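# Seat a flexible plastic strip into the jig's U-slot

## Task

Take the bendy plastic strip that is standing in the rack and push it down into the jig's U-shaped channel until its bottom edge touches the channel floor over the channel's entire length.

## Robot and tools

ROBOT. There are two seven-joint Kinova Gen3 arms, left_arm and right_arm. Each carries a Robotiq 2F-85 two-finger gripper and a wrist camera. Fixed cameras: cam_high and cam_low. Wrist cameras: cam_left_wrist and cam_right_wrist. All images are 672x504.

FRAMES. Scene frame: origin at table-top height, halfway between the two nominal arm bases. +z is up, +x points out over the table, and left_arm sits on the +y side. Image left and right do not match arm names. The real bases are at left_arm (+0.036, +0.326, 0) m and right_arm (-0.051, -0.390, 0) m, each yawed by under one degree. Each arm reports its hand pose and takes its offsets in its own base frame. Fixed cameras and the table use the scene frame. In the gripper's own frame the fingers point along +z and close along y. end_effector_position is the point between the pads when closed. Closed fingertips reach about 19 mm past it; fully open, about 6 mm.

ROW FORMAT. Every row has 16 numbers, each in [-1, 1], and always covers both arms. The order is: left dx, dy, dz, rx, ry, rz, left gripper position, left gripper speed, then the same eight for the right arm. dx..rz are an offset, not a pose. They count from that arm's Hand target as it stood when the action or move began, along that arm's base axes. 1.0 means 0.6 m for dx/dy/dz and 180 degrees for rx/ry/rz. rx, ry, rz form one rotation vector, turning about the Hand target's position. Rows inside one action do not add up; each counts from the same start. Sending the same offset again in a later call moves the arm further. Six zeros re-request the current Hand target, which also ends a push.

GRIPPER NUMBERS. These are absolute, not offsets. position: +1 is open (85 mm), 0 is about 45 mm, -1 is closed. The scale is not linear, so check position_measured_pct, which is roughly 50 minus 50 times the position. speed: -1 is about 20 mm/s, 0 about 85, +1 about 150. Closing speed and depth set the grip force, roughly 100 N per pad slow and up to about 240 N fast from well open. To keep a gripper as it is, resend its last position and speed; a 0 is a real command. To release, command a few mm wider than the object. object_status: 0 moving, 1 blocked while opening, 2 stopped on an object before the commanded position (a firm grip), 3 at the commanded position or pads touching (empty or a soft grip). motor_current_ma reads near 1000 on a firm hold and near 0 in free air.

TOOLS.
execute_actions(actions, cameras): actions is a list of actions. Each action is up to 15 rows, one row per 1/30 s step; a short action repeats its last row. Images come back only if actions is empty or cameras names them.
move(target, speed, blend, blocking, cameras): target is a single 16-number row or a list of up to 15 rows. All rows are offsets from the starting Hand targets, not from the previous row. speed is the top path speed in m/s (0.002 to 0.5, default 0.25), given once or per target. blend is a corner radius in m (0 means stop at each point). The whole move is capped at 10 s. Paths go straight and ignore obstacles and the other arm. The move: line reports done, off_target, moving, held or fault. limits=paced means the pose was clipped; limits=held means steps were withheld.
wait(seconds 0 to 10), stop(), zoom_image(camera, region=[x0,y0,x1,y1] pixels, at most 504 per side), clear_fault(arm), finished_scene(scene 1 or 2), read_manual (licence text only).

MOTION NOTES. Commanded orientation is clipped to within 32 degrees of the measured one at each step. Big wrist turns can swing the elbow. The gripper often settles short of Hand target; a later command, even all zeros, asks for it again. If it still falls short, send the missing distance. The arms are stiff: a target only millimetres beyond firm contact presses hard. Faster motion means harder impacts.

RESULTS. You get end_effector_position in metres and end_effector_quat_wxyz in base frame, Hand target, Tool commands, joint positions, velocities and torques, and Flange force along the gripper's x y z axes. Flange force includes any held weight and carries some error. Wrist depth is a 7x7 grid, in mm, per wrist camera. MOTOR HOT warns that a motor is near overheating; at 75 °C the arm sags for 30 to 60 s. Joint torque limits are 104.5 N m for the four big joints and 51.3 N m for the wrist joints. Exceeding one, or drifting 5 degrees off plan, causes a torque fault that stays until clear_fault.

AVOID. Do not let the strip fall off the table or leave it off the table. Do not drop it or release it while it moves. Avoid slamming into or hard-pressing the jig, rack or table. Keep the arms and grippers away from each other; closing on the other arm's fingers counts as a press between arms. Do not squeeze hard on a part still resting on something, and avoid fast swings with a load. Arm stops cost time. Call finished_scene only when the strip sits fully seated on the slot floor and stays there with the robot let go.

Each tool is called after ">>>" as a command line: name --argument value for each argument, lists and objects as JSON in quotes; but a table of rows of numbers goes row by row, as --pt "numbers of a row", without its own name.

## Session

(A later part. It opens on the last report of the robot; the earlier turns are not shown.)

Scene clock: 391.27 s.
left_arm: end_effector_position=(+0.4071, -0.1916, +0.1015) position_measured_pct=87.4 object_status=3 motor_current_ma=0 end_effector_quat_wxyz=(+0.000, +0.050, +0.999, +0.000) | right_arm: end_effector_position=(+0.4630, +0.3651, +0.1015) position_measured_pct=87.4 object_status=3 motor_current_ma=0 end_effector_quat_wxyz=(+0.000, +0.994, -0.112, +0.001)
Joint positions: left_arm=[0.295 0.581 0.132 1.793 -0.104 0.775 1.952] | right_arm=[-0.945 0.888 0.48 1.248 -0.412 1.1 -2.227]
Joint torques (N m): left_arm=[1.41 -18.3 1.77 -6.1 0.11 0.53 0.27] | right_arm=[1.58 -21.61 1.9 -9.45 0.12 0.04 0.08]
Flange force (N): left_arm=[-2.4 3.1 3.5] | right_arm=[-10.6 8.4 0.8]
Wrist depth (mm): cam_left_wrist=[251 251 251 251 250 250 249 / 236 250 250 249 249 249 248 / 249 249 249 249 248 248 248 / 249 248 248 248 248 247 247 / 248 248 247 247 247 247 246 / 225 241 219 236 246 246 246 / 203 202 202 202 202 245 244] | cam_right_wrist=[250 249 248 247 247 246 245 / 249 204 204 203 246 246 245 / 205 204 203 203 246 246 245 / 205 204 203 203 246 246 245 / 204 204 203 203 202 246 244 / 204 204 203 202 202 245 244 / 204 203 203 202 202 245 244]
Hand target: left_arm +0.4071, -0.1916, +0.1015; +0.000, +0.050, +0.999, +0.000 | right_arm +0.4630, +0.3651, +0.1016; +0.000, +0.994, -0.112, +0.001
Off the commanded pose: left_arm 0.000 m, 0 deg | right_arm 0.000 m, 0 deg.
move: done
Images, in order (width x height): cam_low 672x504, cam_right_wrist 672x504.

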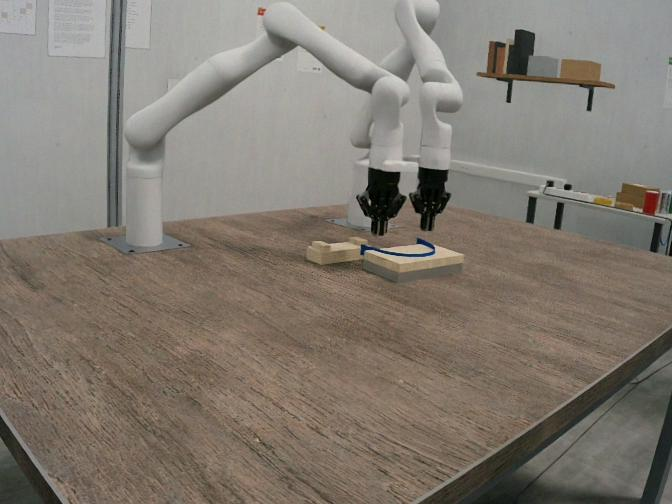

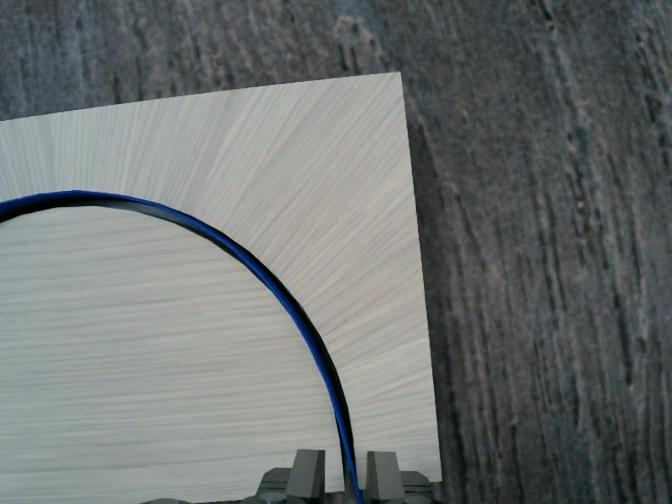

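>>> move --pt "0.005 0 0.02 0 0 -0.5 -1 0 0.005 0 0.02 0 0 -0.5 -1 0" --pt "0.005 0 -0.053 0 0 -0.5 -1 0 0.005 0 -0.053 0 0 -0.5 -1 0" --speed '[0.25,0.05]' --cameras '["cam_low","cam_left_wrist","cam_right_wrist"]'

>>> zoom_image --camera "cam_low" --region '[350, 190, 480, 290]'

Scene clock: 398.53 s.
left_arm: end_effector_position=(+0.4102, -0.1916, +0.0697) position_measured_pct=98.7 object_status=3 motor_current_ma=1000 end_effector_quat_wxyz=(+0.000, +0.741, +0.671, +0.000) | right_arm: end_effector_position=(+0.4660, +0.3651, +0.0698) position_measured_pct=98.7 object_status=3 motor_current_ma=930 end_effector_quat_wxyz=(+0.000, -0.624, +0.782, -0.001)
Joint positions: left_arm=[0.04 0.7 0.523 1.823 -0.492 0.751 0.729] | right_arm=[-1.082 1.031 0.817 1.268 -0.752 1.152 -3.581]
Joint torques (N m): left_arm=[1.43 -18.32 4 -5.33 0.06 0.47 0.28] | right_arm=[1.54 -20.48 3.71 -7.55 0.12 0.2 0.06]
Flange force (N): left_arm=[3.4 1.8 3.3] | right_arm=[8.6 10.7 -2.0]
Wrist depth (mm): cam_left_wrist=[219 219 218 218 217 217 216 / 219 218 217 217 217 216 216 / 218 218 217 217 216 215 215 / 217 217 216 216 215 215 215 / 217 216 216 215 215 215 214 / 216 216 215 179 171 174 172 / 216 215 215 171 171 170 170] | cam_right_wrist=[219 217 217 216 216 215 214 / 218 217 217 216 215 215 184 / 218 217 216 216 215 215 190 / 218 217 216 216 215 214 190 / 217 216 216 215 214 214 196 / 193 172 172 171 214 214 208 / 173 172 171 - 173 170 205]
Hand target: left_arm +0.4101, -0.1916, +0.0697; +0.000, +0.741, +0.671, +0.000 | right_arm +0.4660, +0.3651, +0.0697; -0.001, -0.624, +0.782, -0.001
Off the commanded pose: left_arm 0.000 m, 0 deg | right_arm 0.000 m, 0 deg.
move: done
Images, in order (width x height): cam_low 672x504, cam_left_wrist 672x504, cam_right_wrist 672x504.

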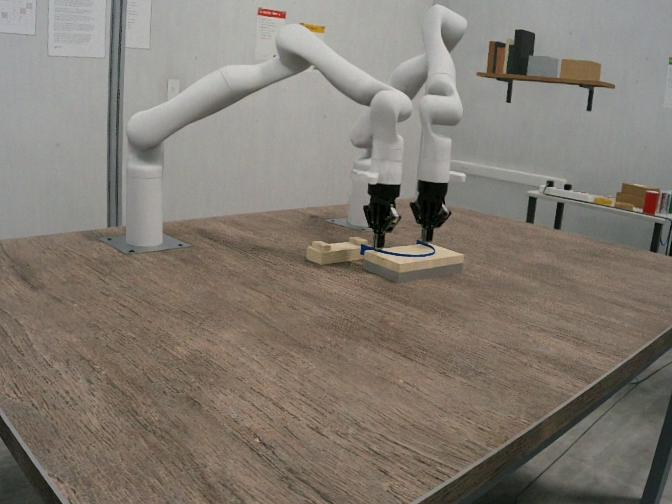

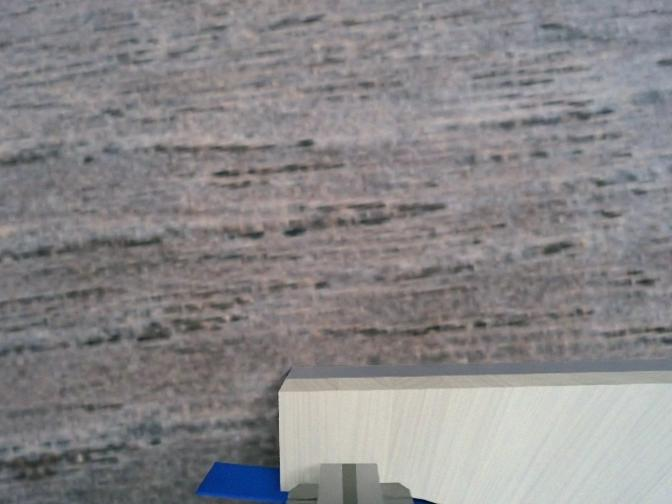

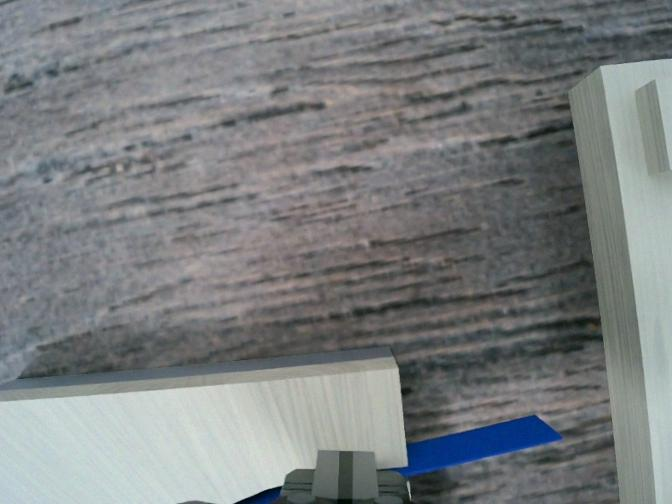

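Scaled by 3.877 from the camera's 672x504 image, which has a finer 960x720 frame.

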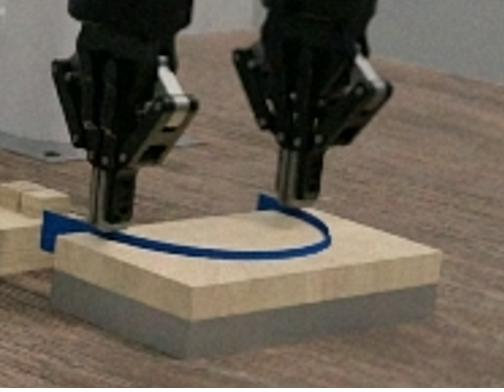

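>>> move --target '[0,0,-0.0055,0,0,0,-1,0,0,0,-0.0055,0,0,0,-1,0]' --speed 0.03

>>> move --target '[0,0,-0.0015,0,0,0,-1,0,0,0,-0.0015,0,0,0,-1,0]' --speed 0.02 --cameras '["cam_low"]'

>>> zoom_image --camera "cam_low" --region '[350, 190, 480, 290]'

Scene clock: 402.33 s.
left_arm: end_effector_position=(+0.4102, -0.1916, +0.0665) position_measured_pct=98.7 object_status=3 motor_current_ma=1000 end_effector_quat_wxyz=(+0.000, +0.741, +0.671, +0.000) | right_arm: end_effector_position=(+0.4661, +0.3652, +0.0666) position_measured_pct=98.7 object_status=3 motor_current_ma=930 end_effector_quat_wxyz=(+0.000, -0.624, +0.782, -0.001)
Joint positions: left_arm=[0.043 0.705 0.519 1.825 -0.496 0.742 0.733] | right_arm=[-1.081 1.035 0.815 1.271 -0.755 1.145 -3.579]
Joint torques (N m): left_arm=[1.23 -1.47 -0.71 0 -0.49 -0.84 0.27] | right_arm=[3.14 2.88 -3.9 1.09 0.32 -1.25 0.11]
Flange force (N): left_arm=[4.7 -3.2 -39.9] | right_arm=[7.2 13.2 -47.2]
Wrist depth (mm): cam_left_wrist=[217 216 216 215 215 215 214 / 216 216 215 215 214 214 214 / 215 215 215 214 214 214 213 / 215 214 214 214 213 213 213 / 214 214 213 213 213 212 212 / 214 213 213 169 175 173 171 / 213 213 213 168 168 168 167] | cam_right_wrist=[217 216 215 214 214 213 213 / 217 216 215 215 214 213 187 / 216 216 215 214 214 213 192 / 217 215 215 214 213 212 192 / 216 215 214 214 213 212 198 / 186 171 170 170 212 212 210 / 171 171 170 - 172 169 206]
Hand target: left_arm +0.4101, -0.1916, +0.0664; +0.000, +0.741, +0.671, +0.000 | right_arm +0.4660, +0.3651, +0.0664; -0.001, -0.624, +0.782, -0.001
Off the commanded pose: left_arm 0.000 m, 0 deg | right_arm 0.000 m, 0 deg.
move: done

Scene clock: 403.03 s.
left_arm: end_effector_position=(+0.4102, -0.1916, +0.0655) position_measured_pct=98.7 object_status=3 motor_current_ma=1000 end_effector_quat_wxyz=(+0.000, +0.741, +0.671, +0.000) | right_arm: end_effector_position=(+0.4660, +0.3651, +0.0656) position_measured_pct=98.7 object_status=3 motor_current_ma=930 end_effector_quat_wxyz=(+0.000, -0.624, +0.782, -0.001)
Joint positions: left_arm=[0.044 0.707 0.517 1.825 -0.498 0.74 0.734] | right_arm=[-1.081 1.036 0.814 1.271 -0.756 1.144 -3.579]
Joint torques (N m): left_arm=[0.9 7.02 -3.42 2.62 -0.85 -1.46 0.28] | right_arm=[4.29 10.97 -6.05 4.45 0.73 -1.66 0.09]
Flange force (N): left_arm=[4.9 -5.9 -61.9] | right_arm=[5.5 14.3 -62.3]
Wrist depth (mm): cam_left_wrist=[216 215 215 215 215 214 214 / 215 215 215 214 214 214 213 / 215 215 214 214 213 213 213 / 214 214 214 213 213 213 213 / 214 213 213 213 212 212 211 / 213 213 213 168 174 172 170 / 213 213 212 168 168 167 167] | cam_right_wrist=[216 215 215 214 213 213 212 / 216 215 215 214 213 212 187 / 216 215 215 214 213 212 192 / 216 215 214 213 213 212 192 / 216 215 214 214 213 212 198 / 185 171 170 169 212 212 210 / 171 171 170 - 172 170 206]
Hand target: left_arm +0.4101, -0.1916, +0.0655; +0.000, +0.741, +0.671, +0.000 | right_arm +0.4660, +0.3651, +0.0656; -0.001, -0.624, +0.782, -0.001
Off the commanded pose: left_arm 0.000 m, 0 deg | right_arm 0.000 m, 0 deg.
move: done
Images, in order (width x height): cam_low 672x504.

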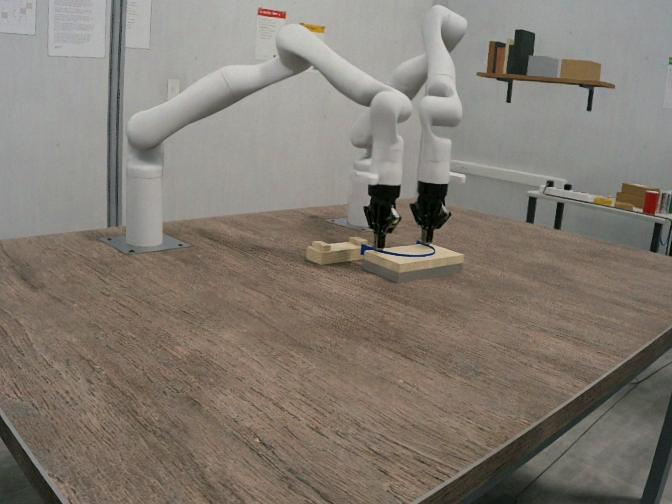

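Scaled by 3.877 from the camera's 672x504 image, which has a finer 960x720 frame.

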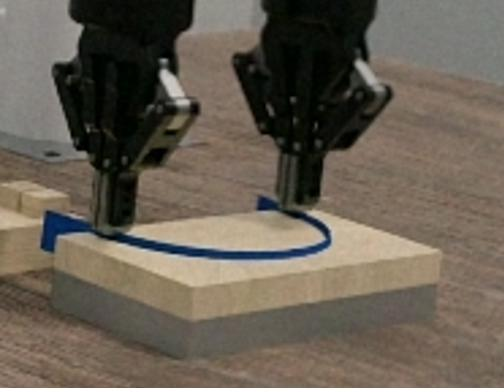

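>>> move --pt "0 0 0.03 0 0 0 -1 0 0 0 0.035 0 0 0 -1 0" --pt "0 0.25 0.2 0 0 0 -1 0 0.136 0.105 0.035 0 0 0.54 -1 0" --pt "0 0.25 0.2 0 0 0 -1 0 0.136 0.105 0.005 0 0 0.54 -1 0" --speed '[0.08,0.25,0.04]' --cameras '["cam_low","cam_right_wrist","cam_high"]'

>>> zoom_image --camera "cam_low" --region '[350, 190, 480, 290]'

Scene clock: 411.87 s.
left_arm: end_effector_position=(+0.4102, -0.0416, +0.1855) position_measured_pct=98.7 object_status=3 motor_current_ma=1000 end_effector_quat_wxyz=(+0.000, +0.741, +0.671, +0.000) | right_arm: end_effector_position=(+0.5477, +0.4282, +0.0687) position_measured_pct=98.7 object_status=3 motor_current_ma=930 end_effector_quat_wxyz=(+0.000, +0.999, -0.049, +0.001)
Joint positions: left_arm=[-0.435 0.438 0.668 1.823 -0.32 0.989 0.266] | right_arm=[-0.825 1.202 0.491 0.634 -0.465 1.37 -2.205]
Joint torques (N m): left_arm=[1.41 -14.79 3.37 -6.96 0.05 0.5 0.26] | right_arm=[1.12 -13.5 -1 -5.12 -0.24 -0.43 0.1]
Flange force (N): left_arm=[4.1 1.1 2.8] | right_arm=[-18.8 15.4 -17.2]
Wrist depth (mm): cam_left_wrist=[337 336 336 334 334 333 332 / 336 335 335 334 333 333 333 / 336 334 334 333 333 332 332 / 335 333 333 332 332 331 331 / 334 333 332 332 331 330 330 / 333 332 332 331 331 329 328 / 332 332 331 329 329 329 328] | cam_right_wrist=[217 217 216 215 214 214 213 / 217 216 216 215 214 214 213 / 217 216 215 215 214 214 213 / 217 216 215 215 214 214 213 / 216 215 215 214 214 213 212 / 172 171 171 170 170 169 169 / 172 171 171 - 170 169 169]
Hand target: left_arm +0.4102, -0.0416, +0.1855; +0.000, +0.741, +0.671, +0.000 | right_arm +0.5476, +0.4281, +0.0685; +0.000, +0.999, -0.049, +0.001
Off the commanded pose: left_arm 0.000 m, 0 deg | right_arm 0.000 m, 0 deg.
move: done
Images, in order (width x height): cam_high 672x504, cam_low 672x504, cam_right_wrist 672x504.

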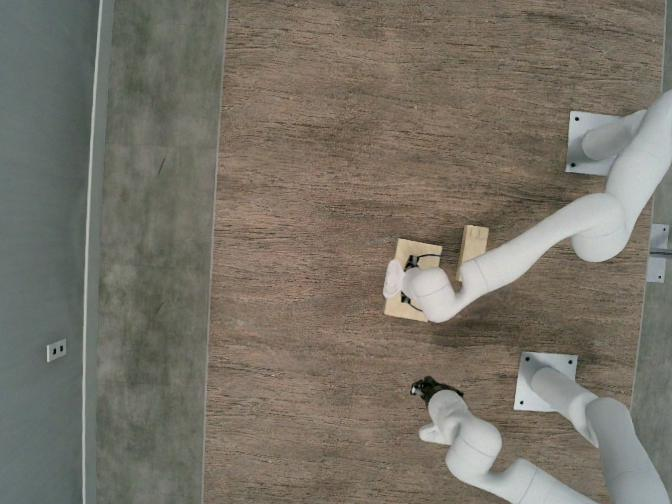

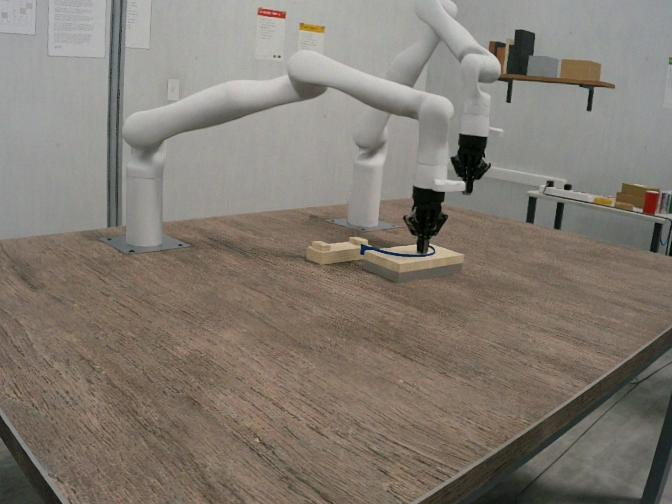

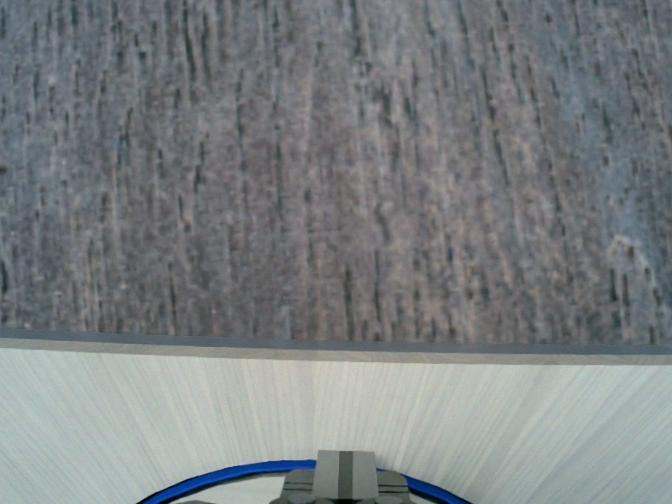

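Scaled by 3.877 from the camera's 672x504 image, which has a finer 960x720 frame.

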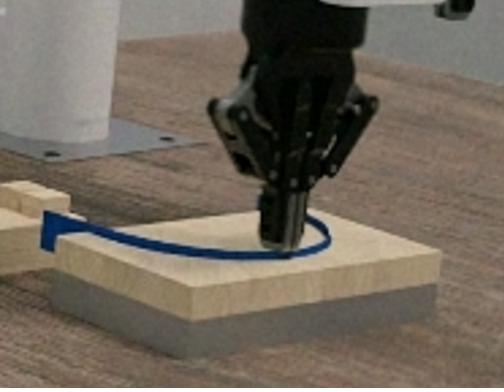

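>>> move --pt "0 0 0 0 0 0 -1 0 0 0 0.015 0 0 0 -1 0" --pt "0 0 0 0 0 0 -1 0 0.015 0 0.015 0 0 0 -1 0" --pt "0 0 0 0 0 0 -1 0 0.015 0 -0.0035 0 0 0 -1 0" --speed '[0.05,0.05,0.03]' --cameras '["cam_low","cam_right_wrist"]'

>>> zoom_image --camera "cam_low" --region '[350, 190, 480, 290]'

Scene clock: 417.07 s.
left_arm: end_effector_position=(+0.4102, -0.0416, +0.1855) position_measured_pct=98.7 object_status=3 motor_current_ma=1000 end_effector_quat_wxyz=(+0.000, +0.741, +0.671, +0.000) | right_arm: end_effector_position=(+0.5567, +0.4282, +0.0667) position_measured_pct=98.7 object_status=3 motor_current_ma=930 end_effector_quat_wxyz=(+0.000, +0.999, -0.049, +0.001)
Joint positions: left_arm=[-0.435 0.438 0.668 1.823 -0.32 0.989 0.266] | right_arm=[-0.804 1.231 0.49 0.569 -0.467 1.4 -2.212]
Joint torques (N m): left_arm=[1.42 -14.77 3.39 -6.97 0.05 0.49 0.29] | right_arm=[1.07 1.46 -2.89 0.24 -0.25 -1.81 0.08]
Flange force (N): left_arm=[4.1 1.0 2.7] | right_arm=[-20.4 16.8 -40.7]
Wrist depth (mm): cam_left_wrist=[337 336 336 334 335 333 332 / 336 335 334 333 334 333 332 / 336 335 334 333 332 332 331 / 335 334 333 332 332 331 330 / 334 333 332 331 330 330 329 / 332 332 331 330 330 330 328 / 332 331 331 330 330 329 328] | cam_right_wrist=[217 216 215 215 214 214 213 / 217 216 215 215 214 213 213 / 217 216 215 215 214 213 213 / 216 216 215 214 214 213 212 / 216 215 215 214 213 213 212 / 177 171 182 184 173 176 192 / 171 171 170 - 169 169 168]
Hand target: left_arm +0.4102, -0.0416, +0.1855; +0.000, +0.741, +0.671, +0.000 | right_arm +0.5566, +0.4281, +0.0664; +0.000, +0.999, -0.049, +0.001
Off the commanded pose: left_arm 0.000 m, 0 deg | right_arm 0.000 m, 0 deg.
move: done
Images, in order (width x height): cam_low 672x504, cam_right_wrist 672x504.

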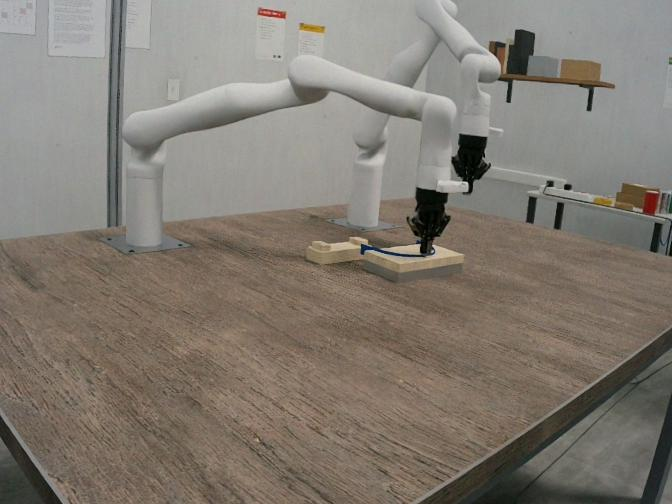

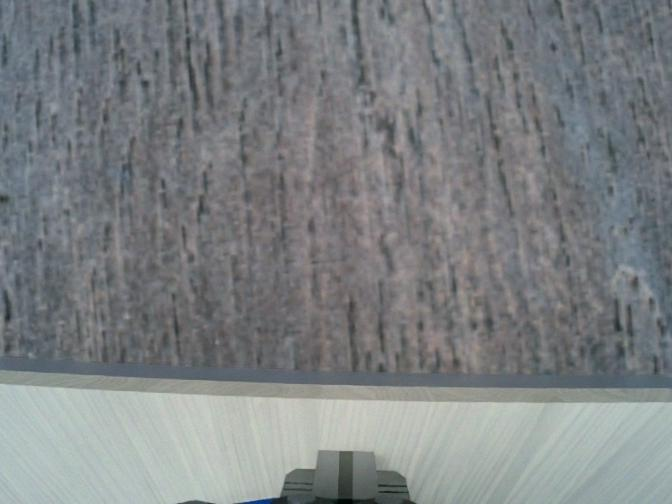

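Scaled by 3.877 from the camera's 672x504 image, which has a finer 960x720 frame.

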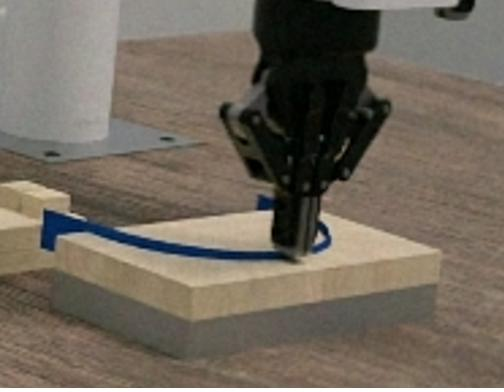

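>>> move --pt "0 0 0 0 0 0 -1 0 0 0 -0.002 0 0 0 -1 0" --pt "0 0 0 0 0 0 -1 0 0 0 0.03 0 0 0 -1 0" --pt "0 0 0 0 0 0 -1 0 -0.15 0 0.12 0 0 0 -1 0" --speed '[0.02,0.08,0.2]' --cameras '["cam_low","cam_right_wrist"]'

>>> zoom_image --camera "cam_low" --region '[350, 210, 480, 290]'

>>> zoom_image --camera "cam_right_wrist" --region '[0, 100, 450, 450]'

Scene clock: 422.83 s.
left_arm: end_effector_position=(+0.4102, -0.0416, +0.1855) position_measured_pct=98.7 object_status=3 motor_current_ma=1000 end_effector_quat_wxyz=(+0.000, +0.741, +0.671, +0.000) | right_arm: end_effector_position=(+0.4666, +0.4281, +0.1384) position_measured_pct=98.7 object_status=3 motor_current_ma=930 end_effector_quat_wxyz=(+0.000, +0.999, -0.049, +0.001)
Joint positions: left_arm=[-0.435 0.438 0.668 1.823 -0.32 0.989 0.266] | right_arm=[-0.985 0.955 0.515 0.976 -0.43 1.301 -2.216]
Joint torques (N m): left_arm=[1.41 -14.79 3.36 -6.94 0.04 0.51 0.28] | right_arm=[1.63 -23.19 1.82 -10 0.1 0.06 0.09]
Flange force (N): left_arm=[4.1 1.1 2.8] | right_arm=[-13.5 10.8 2.7]
Wrist depth (mm): cam_left_wrist=[337 336 335 334 334 333 333 / 336 335 335 334 333 333 332 / 335 334 334 334 333 332 331 / 334 334 333 332 331 331 331 / 334 333 332 331 331 330 329 / 332 332 331 331 330 329 328 / 332 331 331 331 329 329 328] | cam_right_wrist=[287 286 285 284 284 282 282 / 242 241 284 239 239 282 281 / 242 241 240 240 239 238 281 / 241 241 240 240 239 238 281 / 242 240 240 239 238 238 281 / 241 241 240 239 238 237 281 / 285 285 284 283 282 238 280]
Hand target: left_arm +0.4102, -0.0416, +0.1855; +0.000, +0.741, +0.671, +0.000 | right_arm +0.4666, +0.4281, +0.1384; +0.000, +0.999, -0.049, +0.001
Off the commanded pose: left_arm 0.000 m, 0 deg | right_arm 0.000 m, 0 deg.
move: done
Images, in order (width x height): cam_low 672x504, cam_right_wrist 672x504.

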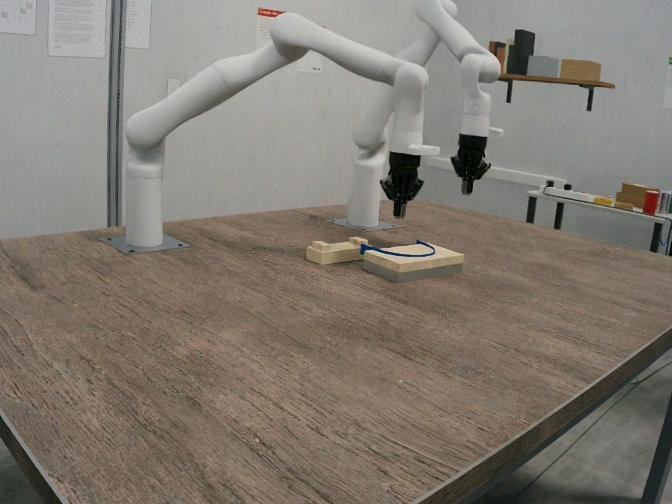

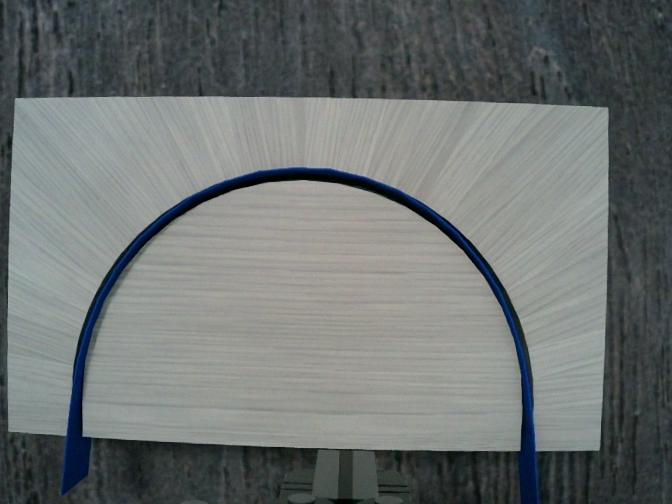

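Scaled by 3.877 from the camera's 672x504 image, which has a finer 960x720 frame.

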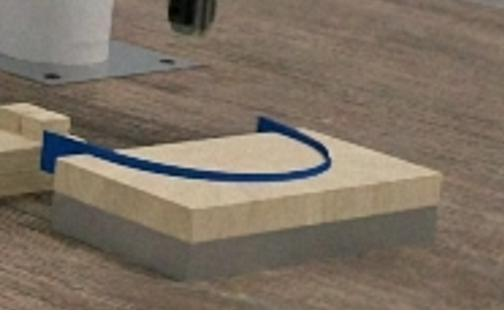

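Scaled by 1.120.

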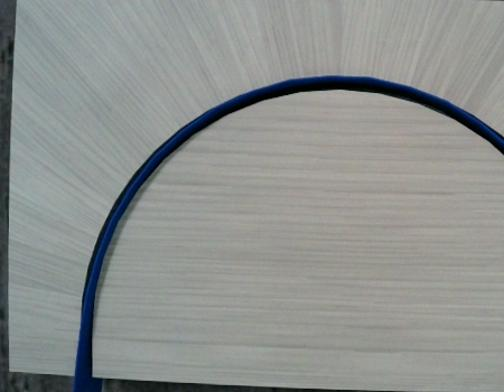

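>>> move --target '[0,0,0,0,0,0,-1,0,-0.255,0.02,-0.02,0,-0.25,0,-1,0]' --speed 0.25 --cameras '["cam_right_wrist"]'

>>> zoom_image --camera "cam_right_wrist" --region '[100, 180, 300, 340]'

>>> zoom_image --camera "cam_right_wrist" --region '[420, 180, 620, 340]'

Scene clock: 436.07 s.
left_arm: end_effector_position=(+0.4102, -0.0416, +0.1855) position_measured_pct=98.7 object_status=3 motor_current_ma=1000 end_effector_quat_wxyz=(+0.000, +0.741, +0.671, +0.000) | right_arm: end_effector_position=(+0.3137, +0.4401, +0.1265) position_measured_pct=98.7 object_status=3 motor_current_ma=930 end_effector_quat_wxyz=(-0.019, +0.922, -0.045, +0.383)
Joint positions: left_arm=[-0.435 0.438 0.668 1.823 -0.32 0.989 0.266] | right_arm=[-2.039 1.013 1.068 1.864 -0.178 0.416 -2.878]
Joint torques (N m): left_arm=[1.4 -14.8 3.36 -6.96 0.04 0.49 0.27] | right_arm=[1.86 -15.2 6.81 -5.86 0.87 -0.69 0.07]
Flange force (N): left_arm=[4.0 1.1 2.8] | right_arm=[-2.4 9.2 -7.0]
Wrist depth (mm): cam_left_wrist=[337 336 335 334 334 334 332 / 336 335 334 334 334 332 331 / 335 335 333 333 332 332 331 / 335 334 333 333 332 331 331 / 334 333 332 331 331 330 329 / 332 332 331 331 330 330 329 / 332 332 330 330 330 329 328] | cam_right_wrist=[619 602 577 574 563 551 544 / 525 506 501 489 482 471 472 / 454 426 368 363 356 362 412 / 402 333 329 323 319 315 372 / 362 332 326 323 323 314 336 / 327 324 324 317 316 309 304 / 305 302 299 297 255 258 255]
Hand target: left_arm +0.4102, -0.0416, +0.1855; +0.000, +0.741, +0.671, +0.000 | right_arm +0.3136, +0.4401, +0.1264; -0.019, +0.922, -0.045, +0.383
Off the commanded pose: left_arm 0.000 m, 0 deg | right_arm 0.000 m, 0 deg.
move: done
Images, in order (width x height): cam_right_wrist 672x504.

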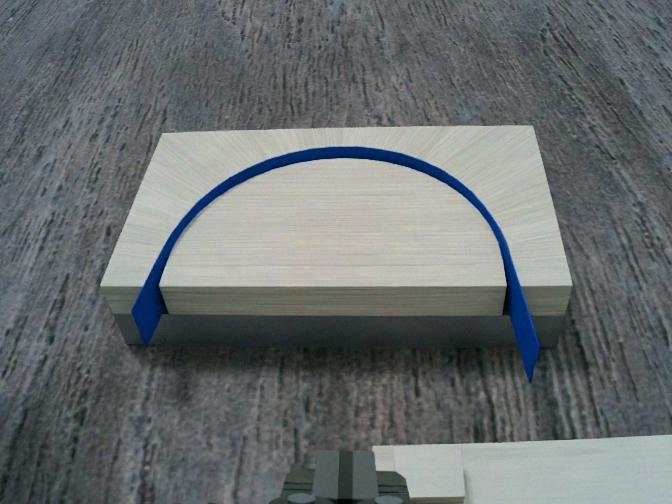

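Scaled by 2.520.

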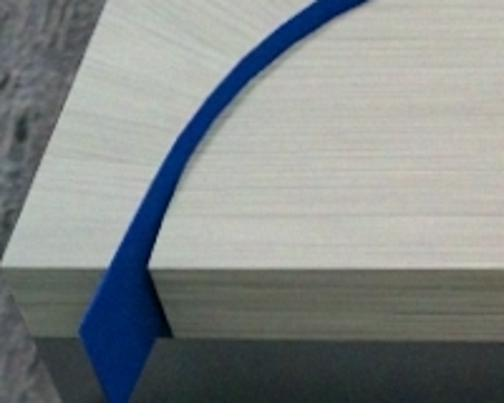

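Scaled by 2.520.

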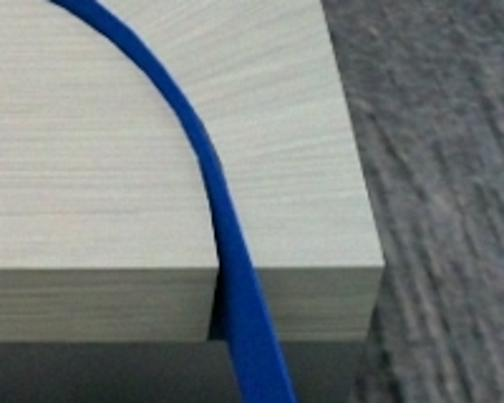

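>>> finished_scene --scene 1

The scene is finished: the task was done.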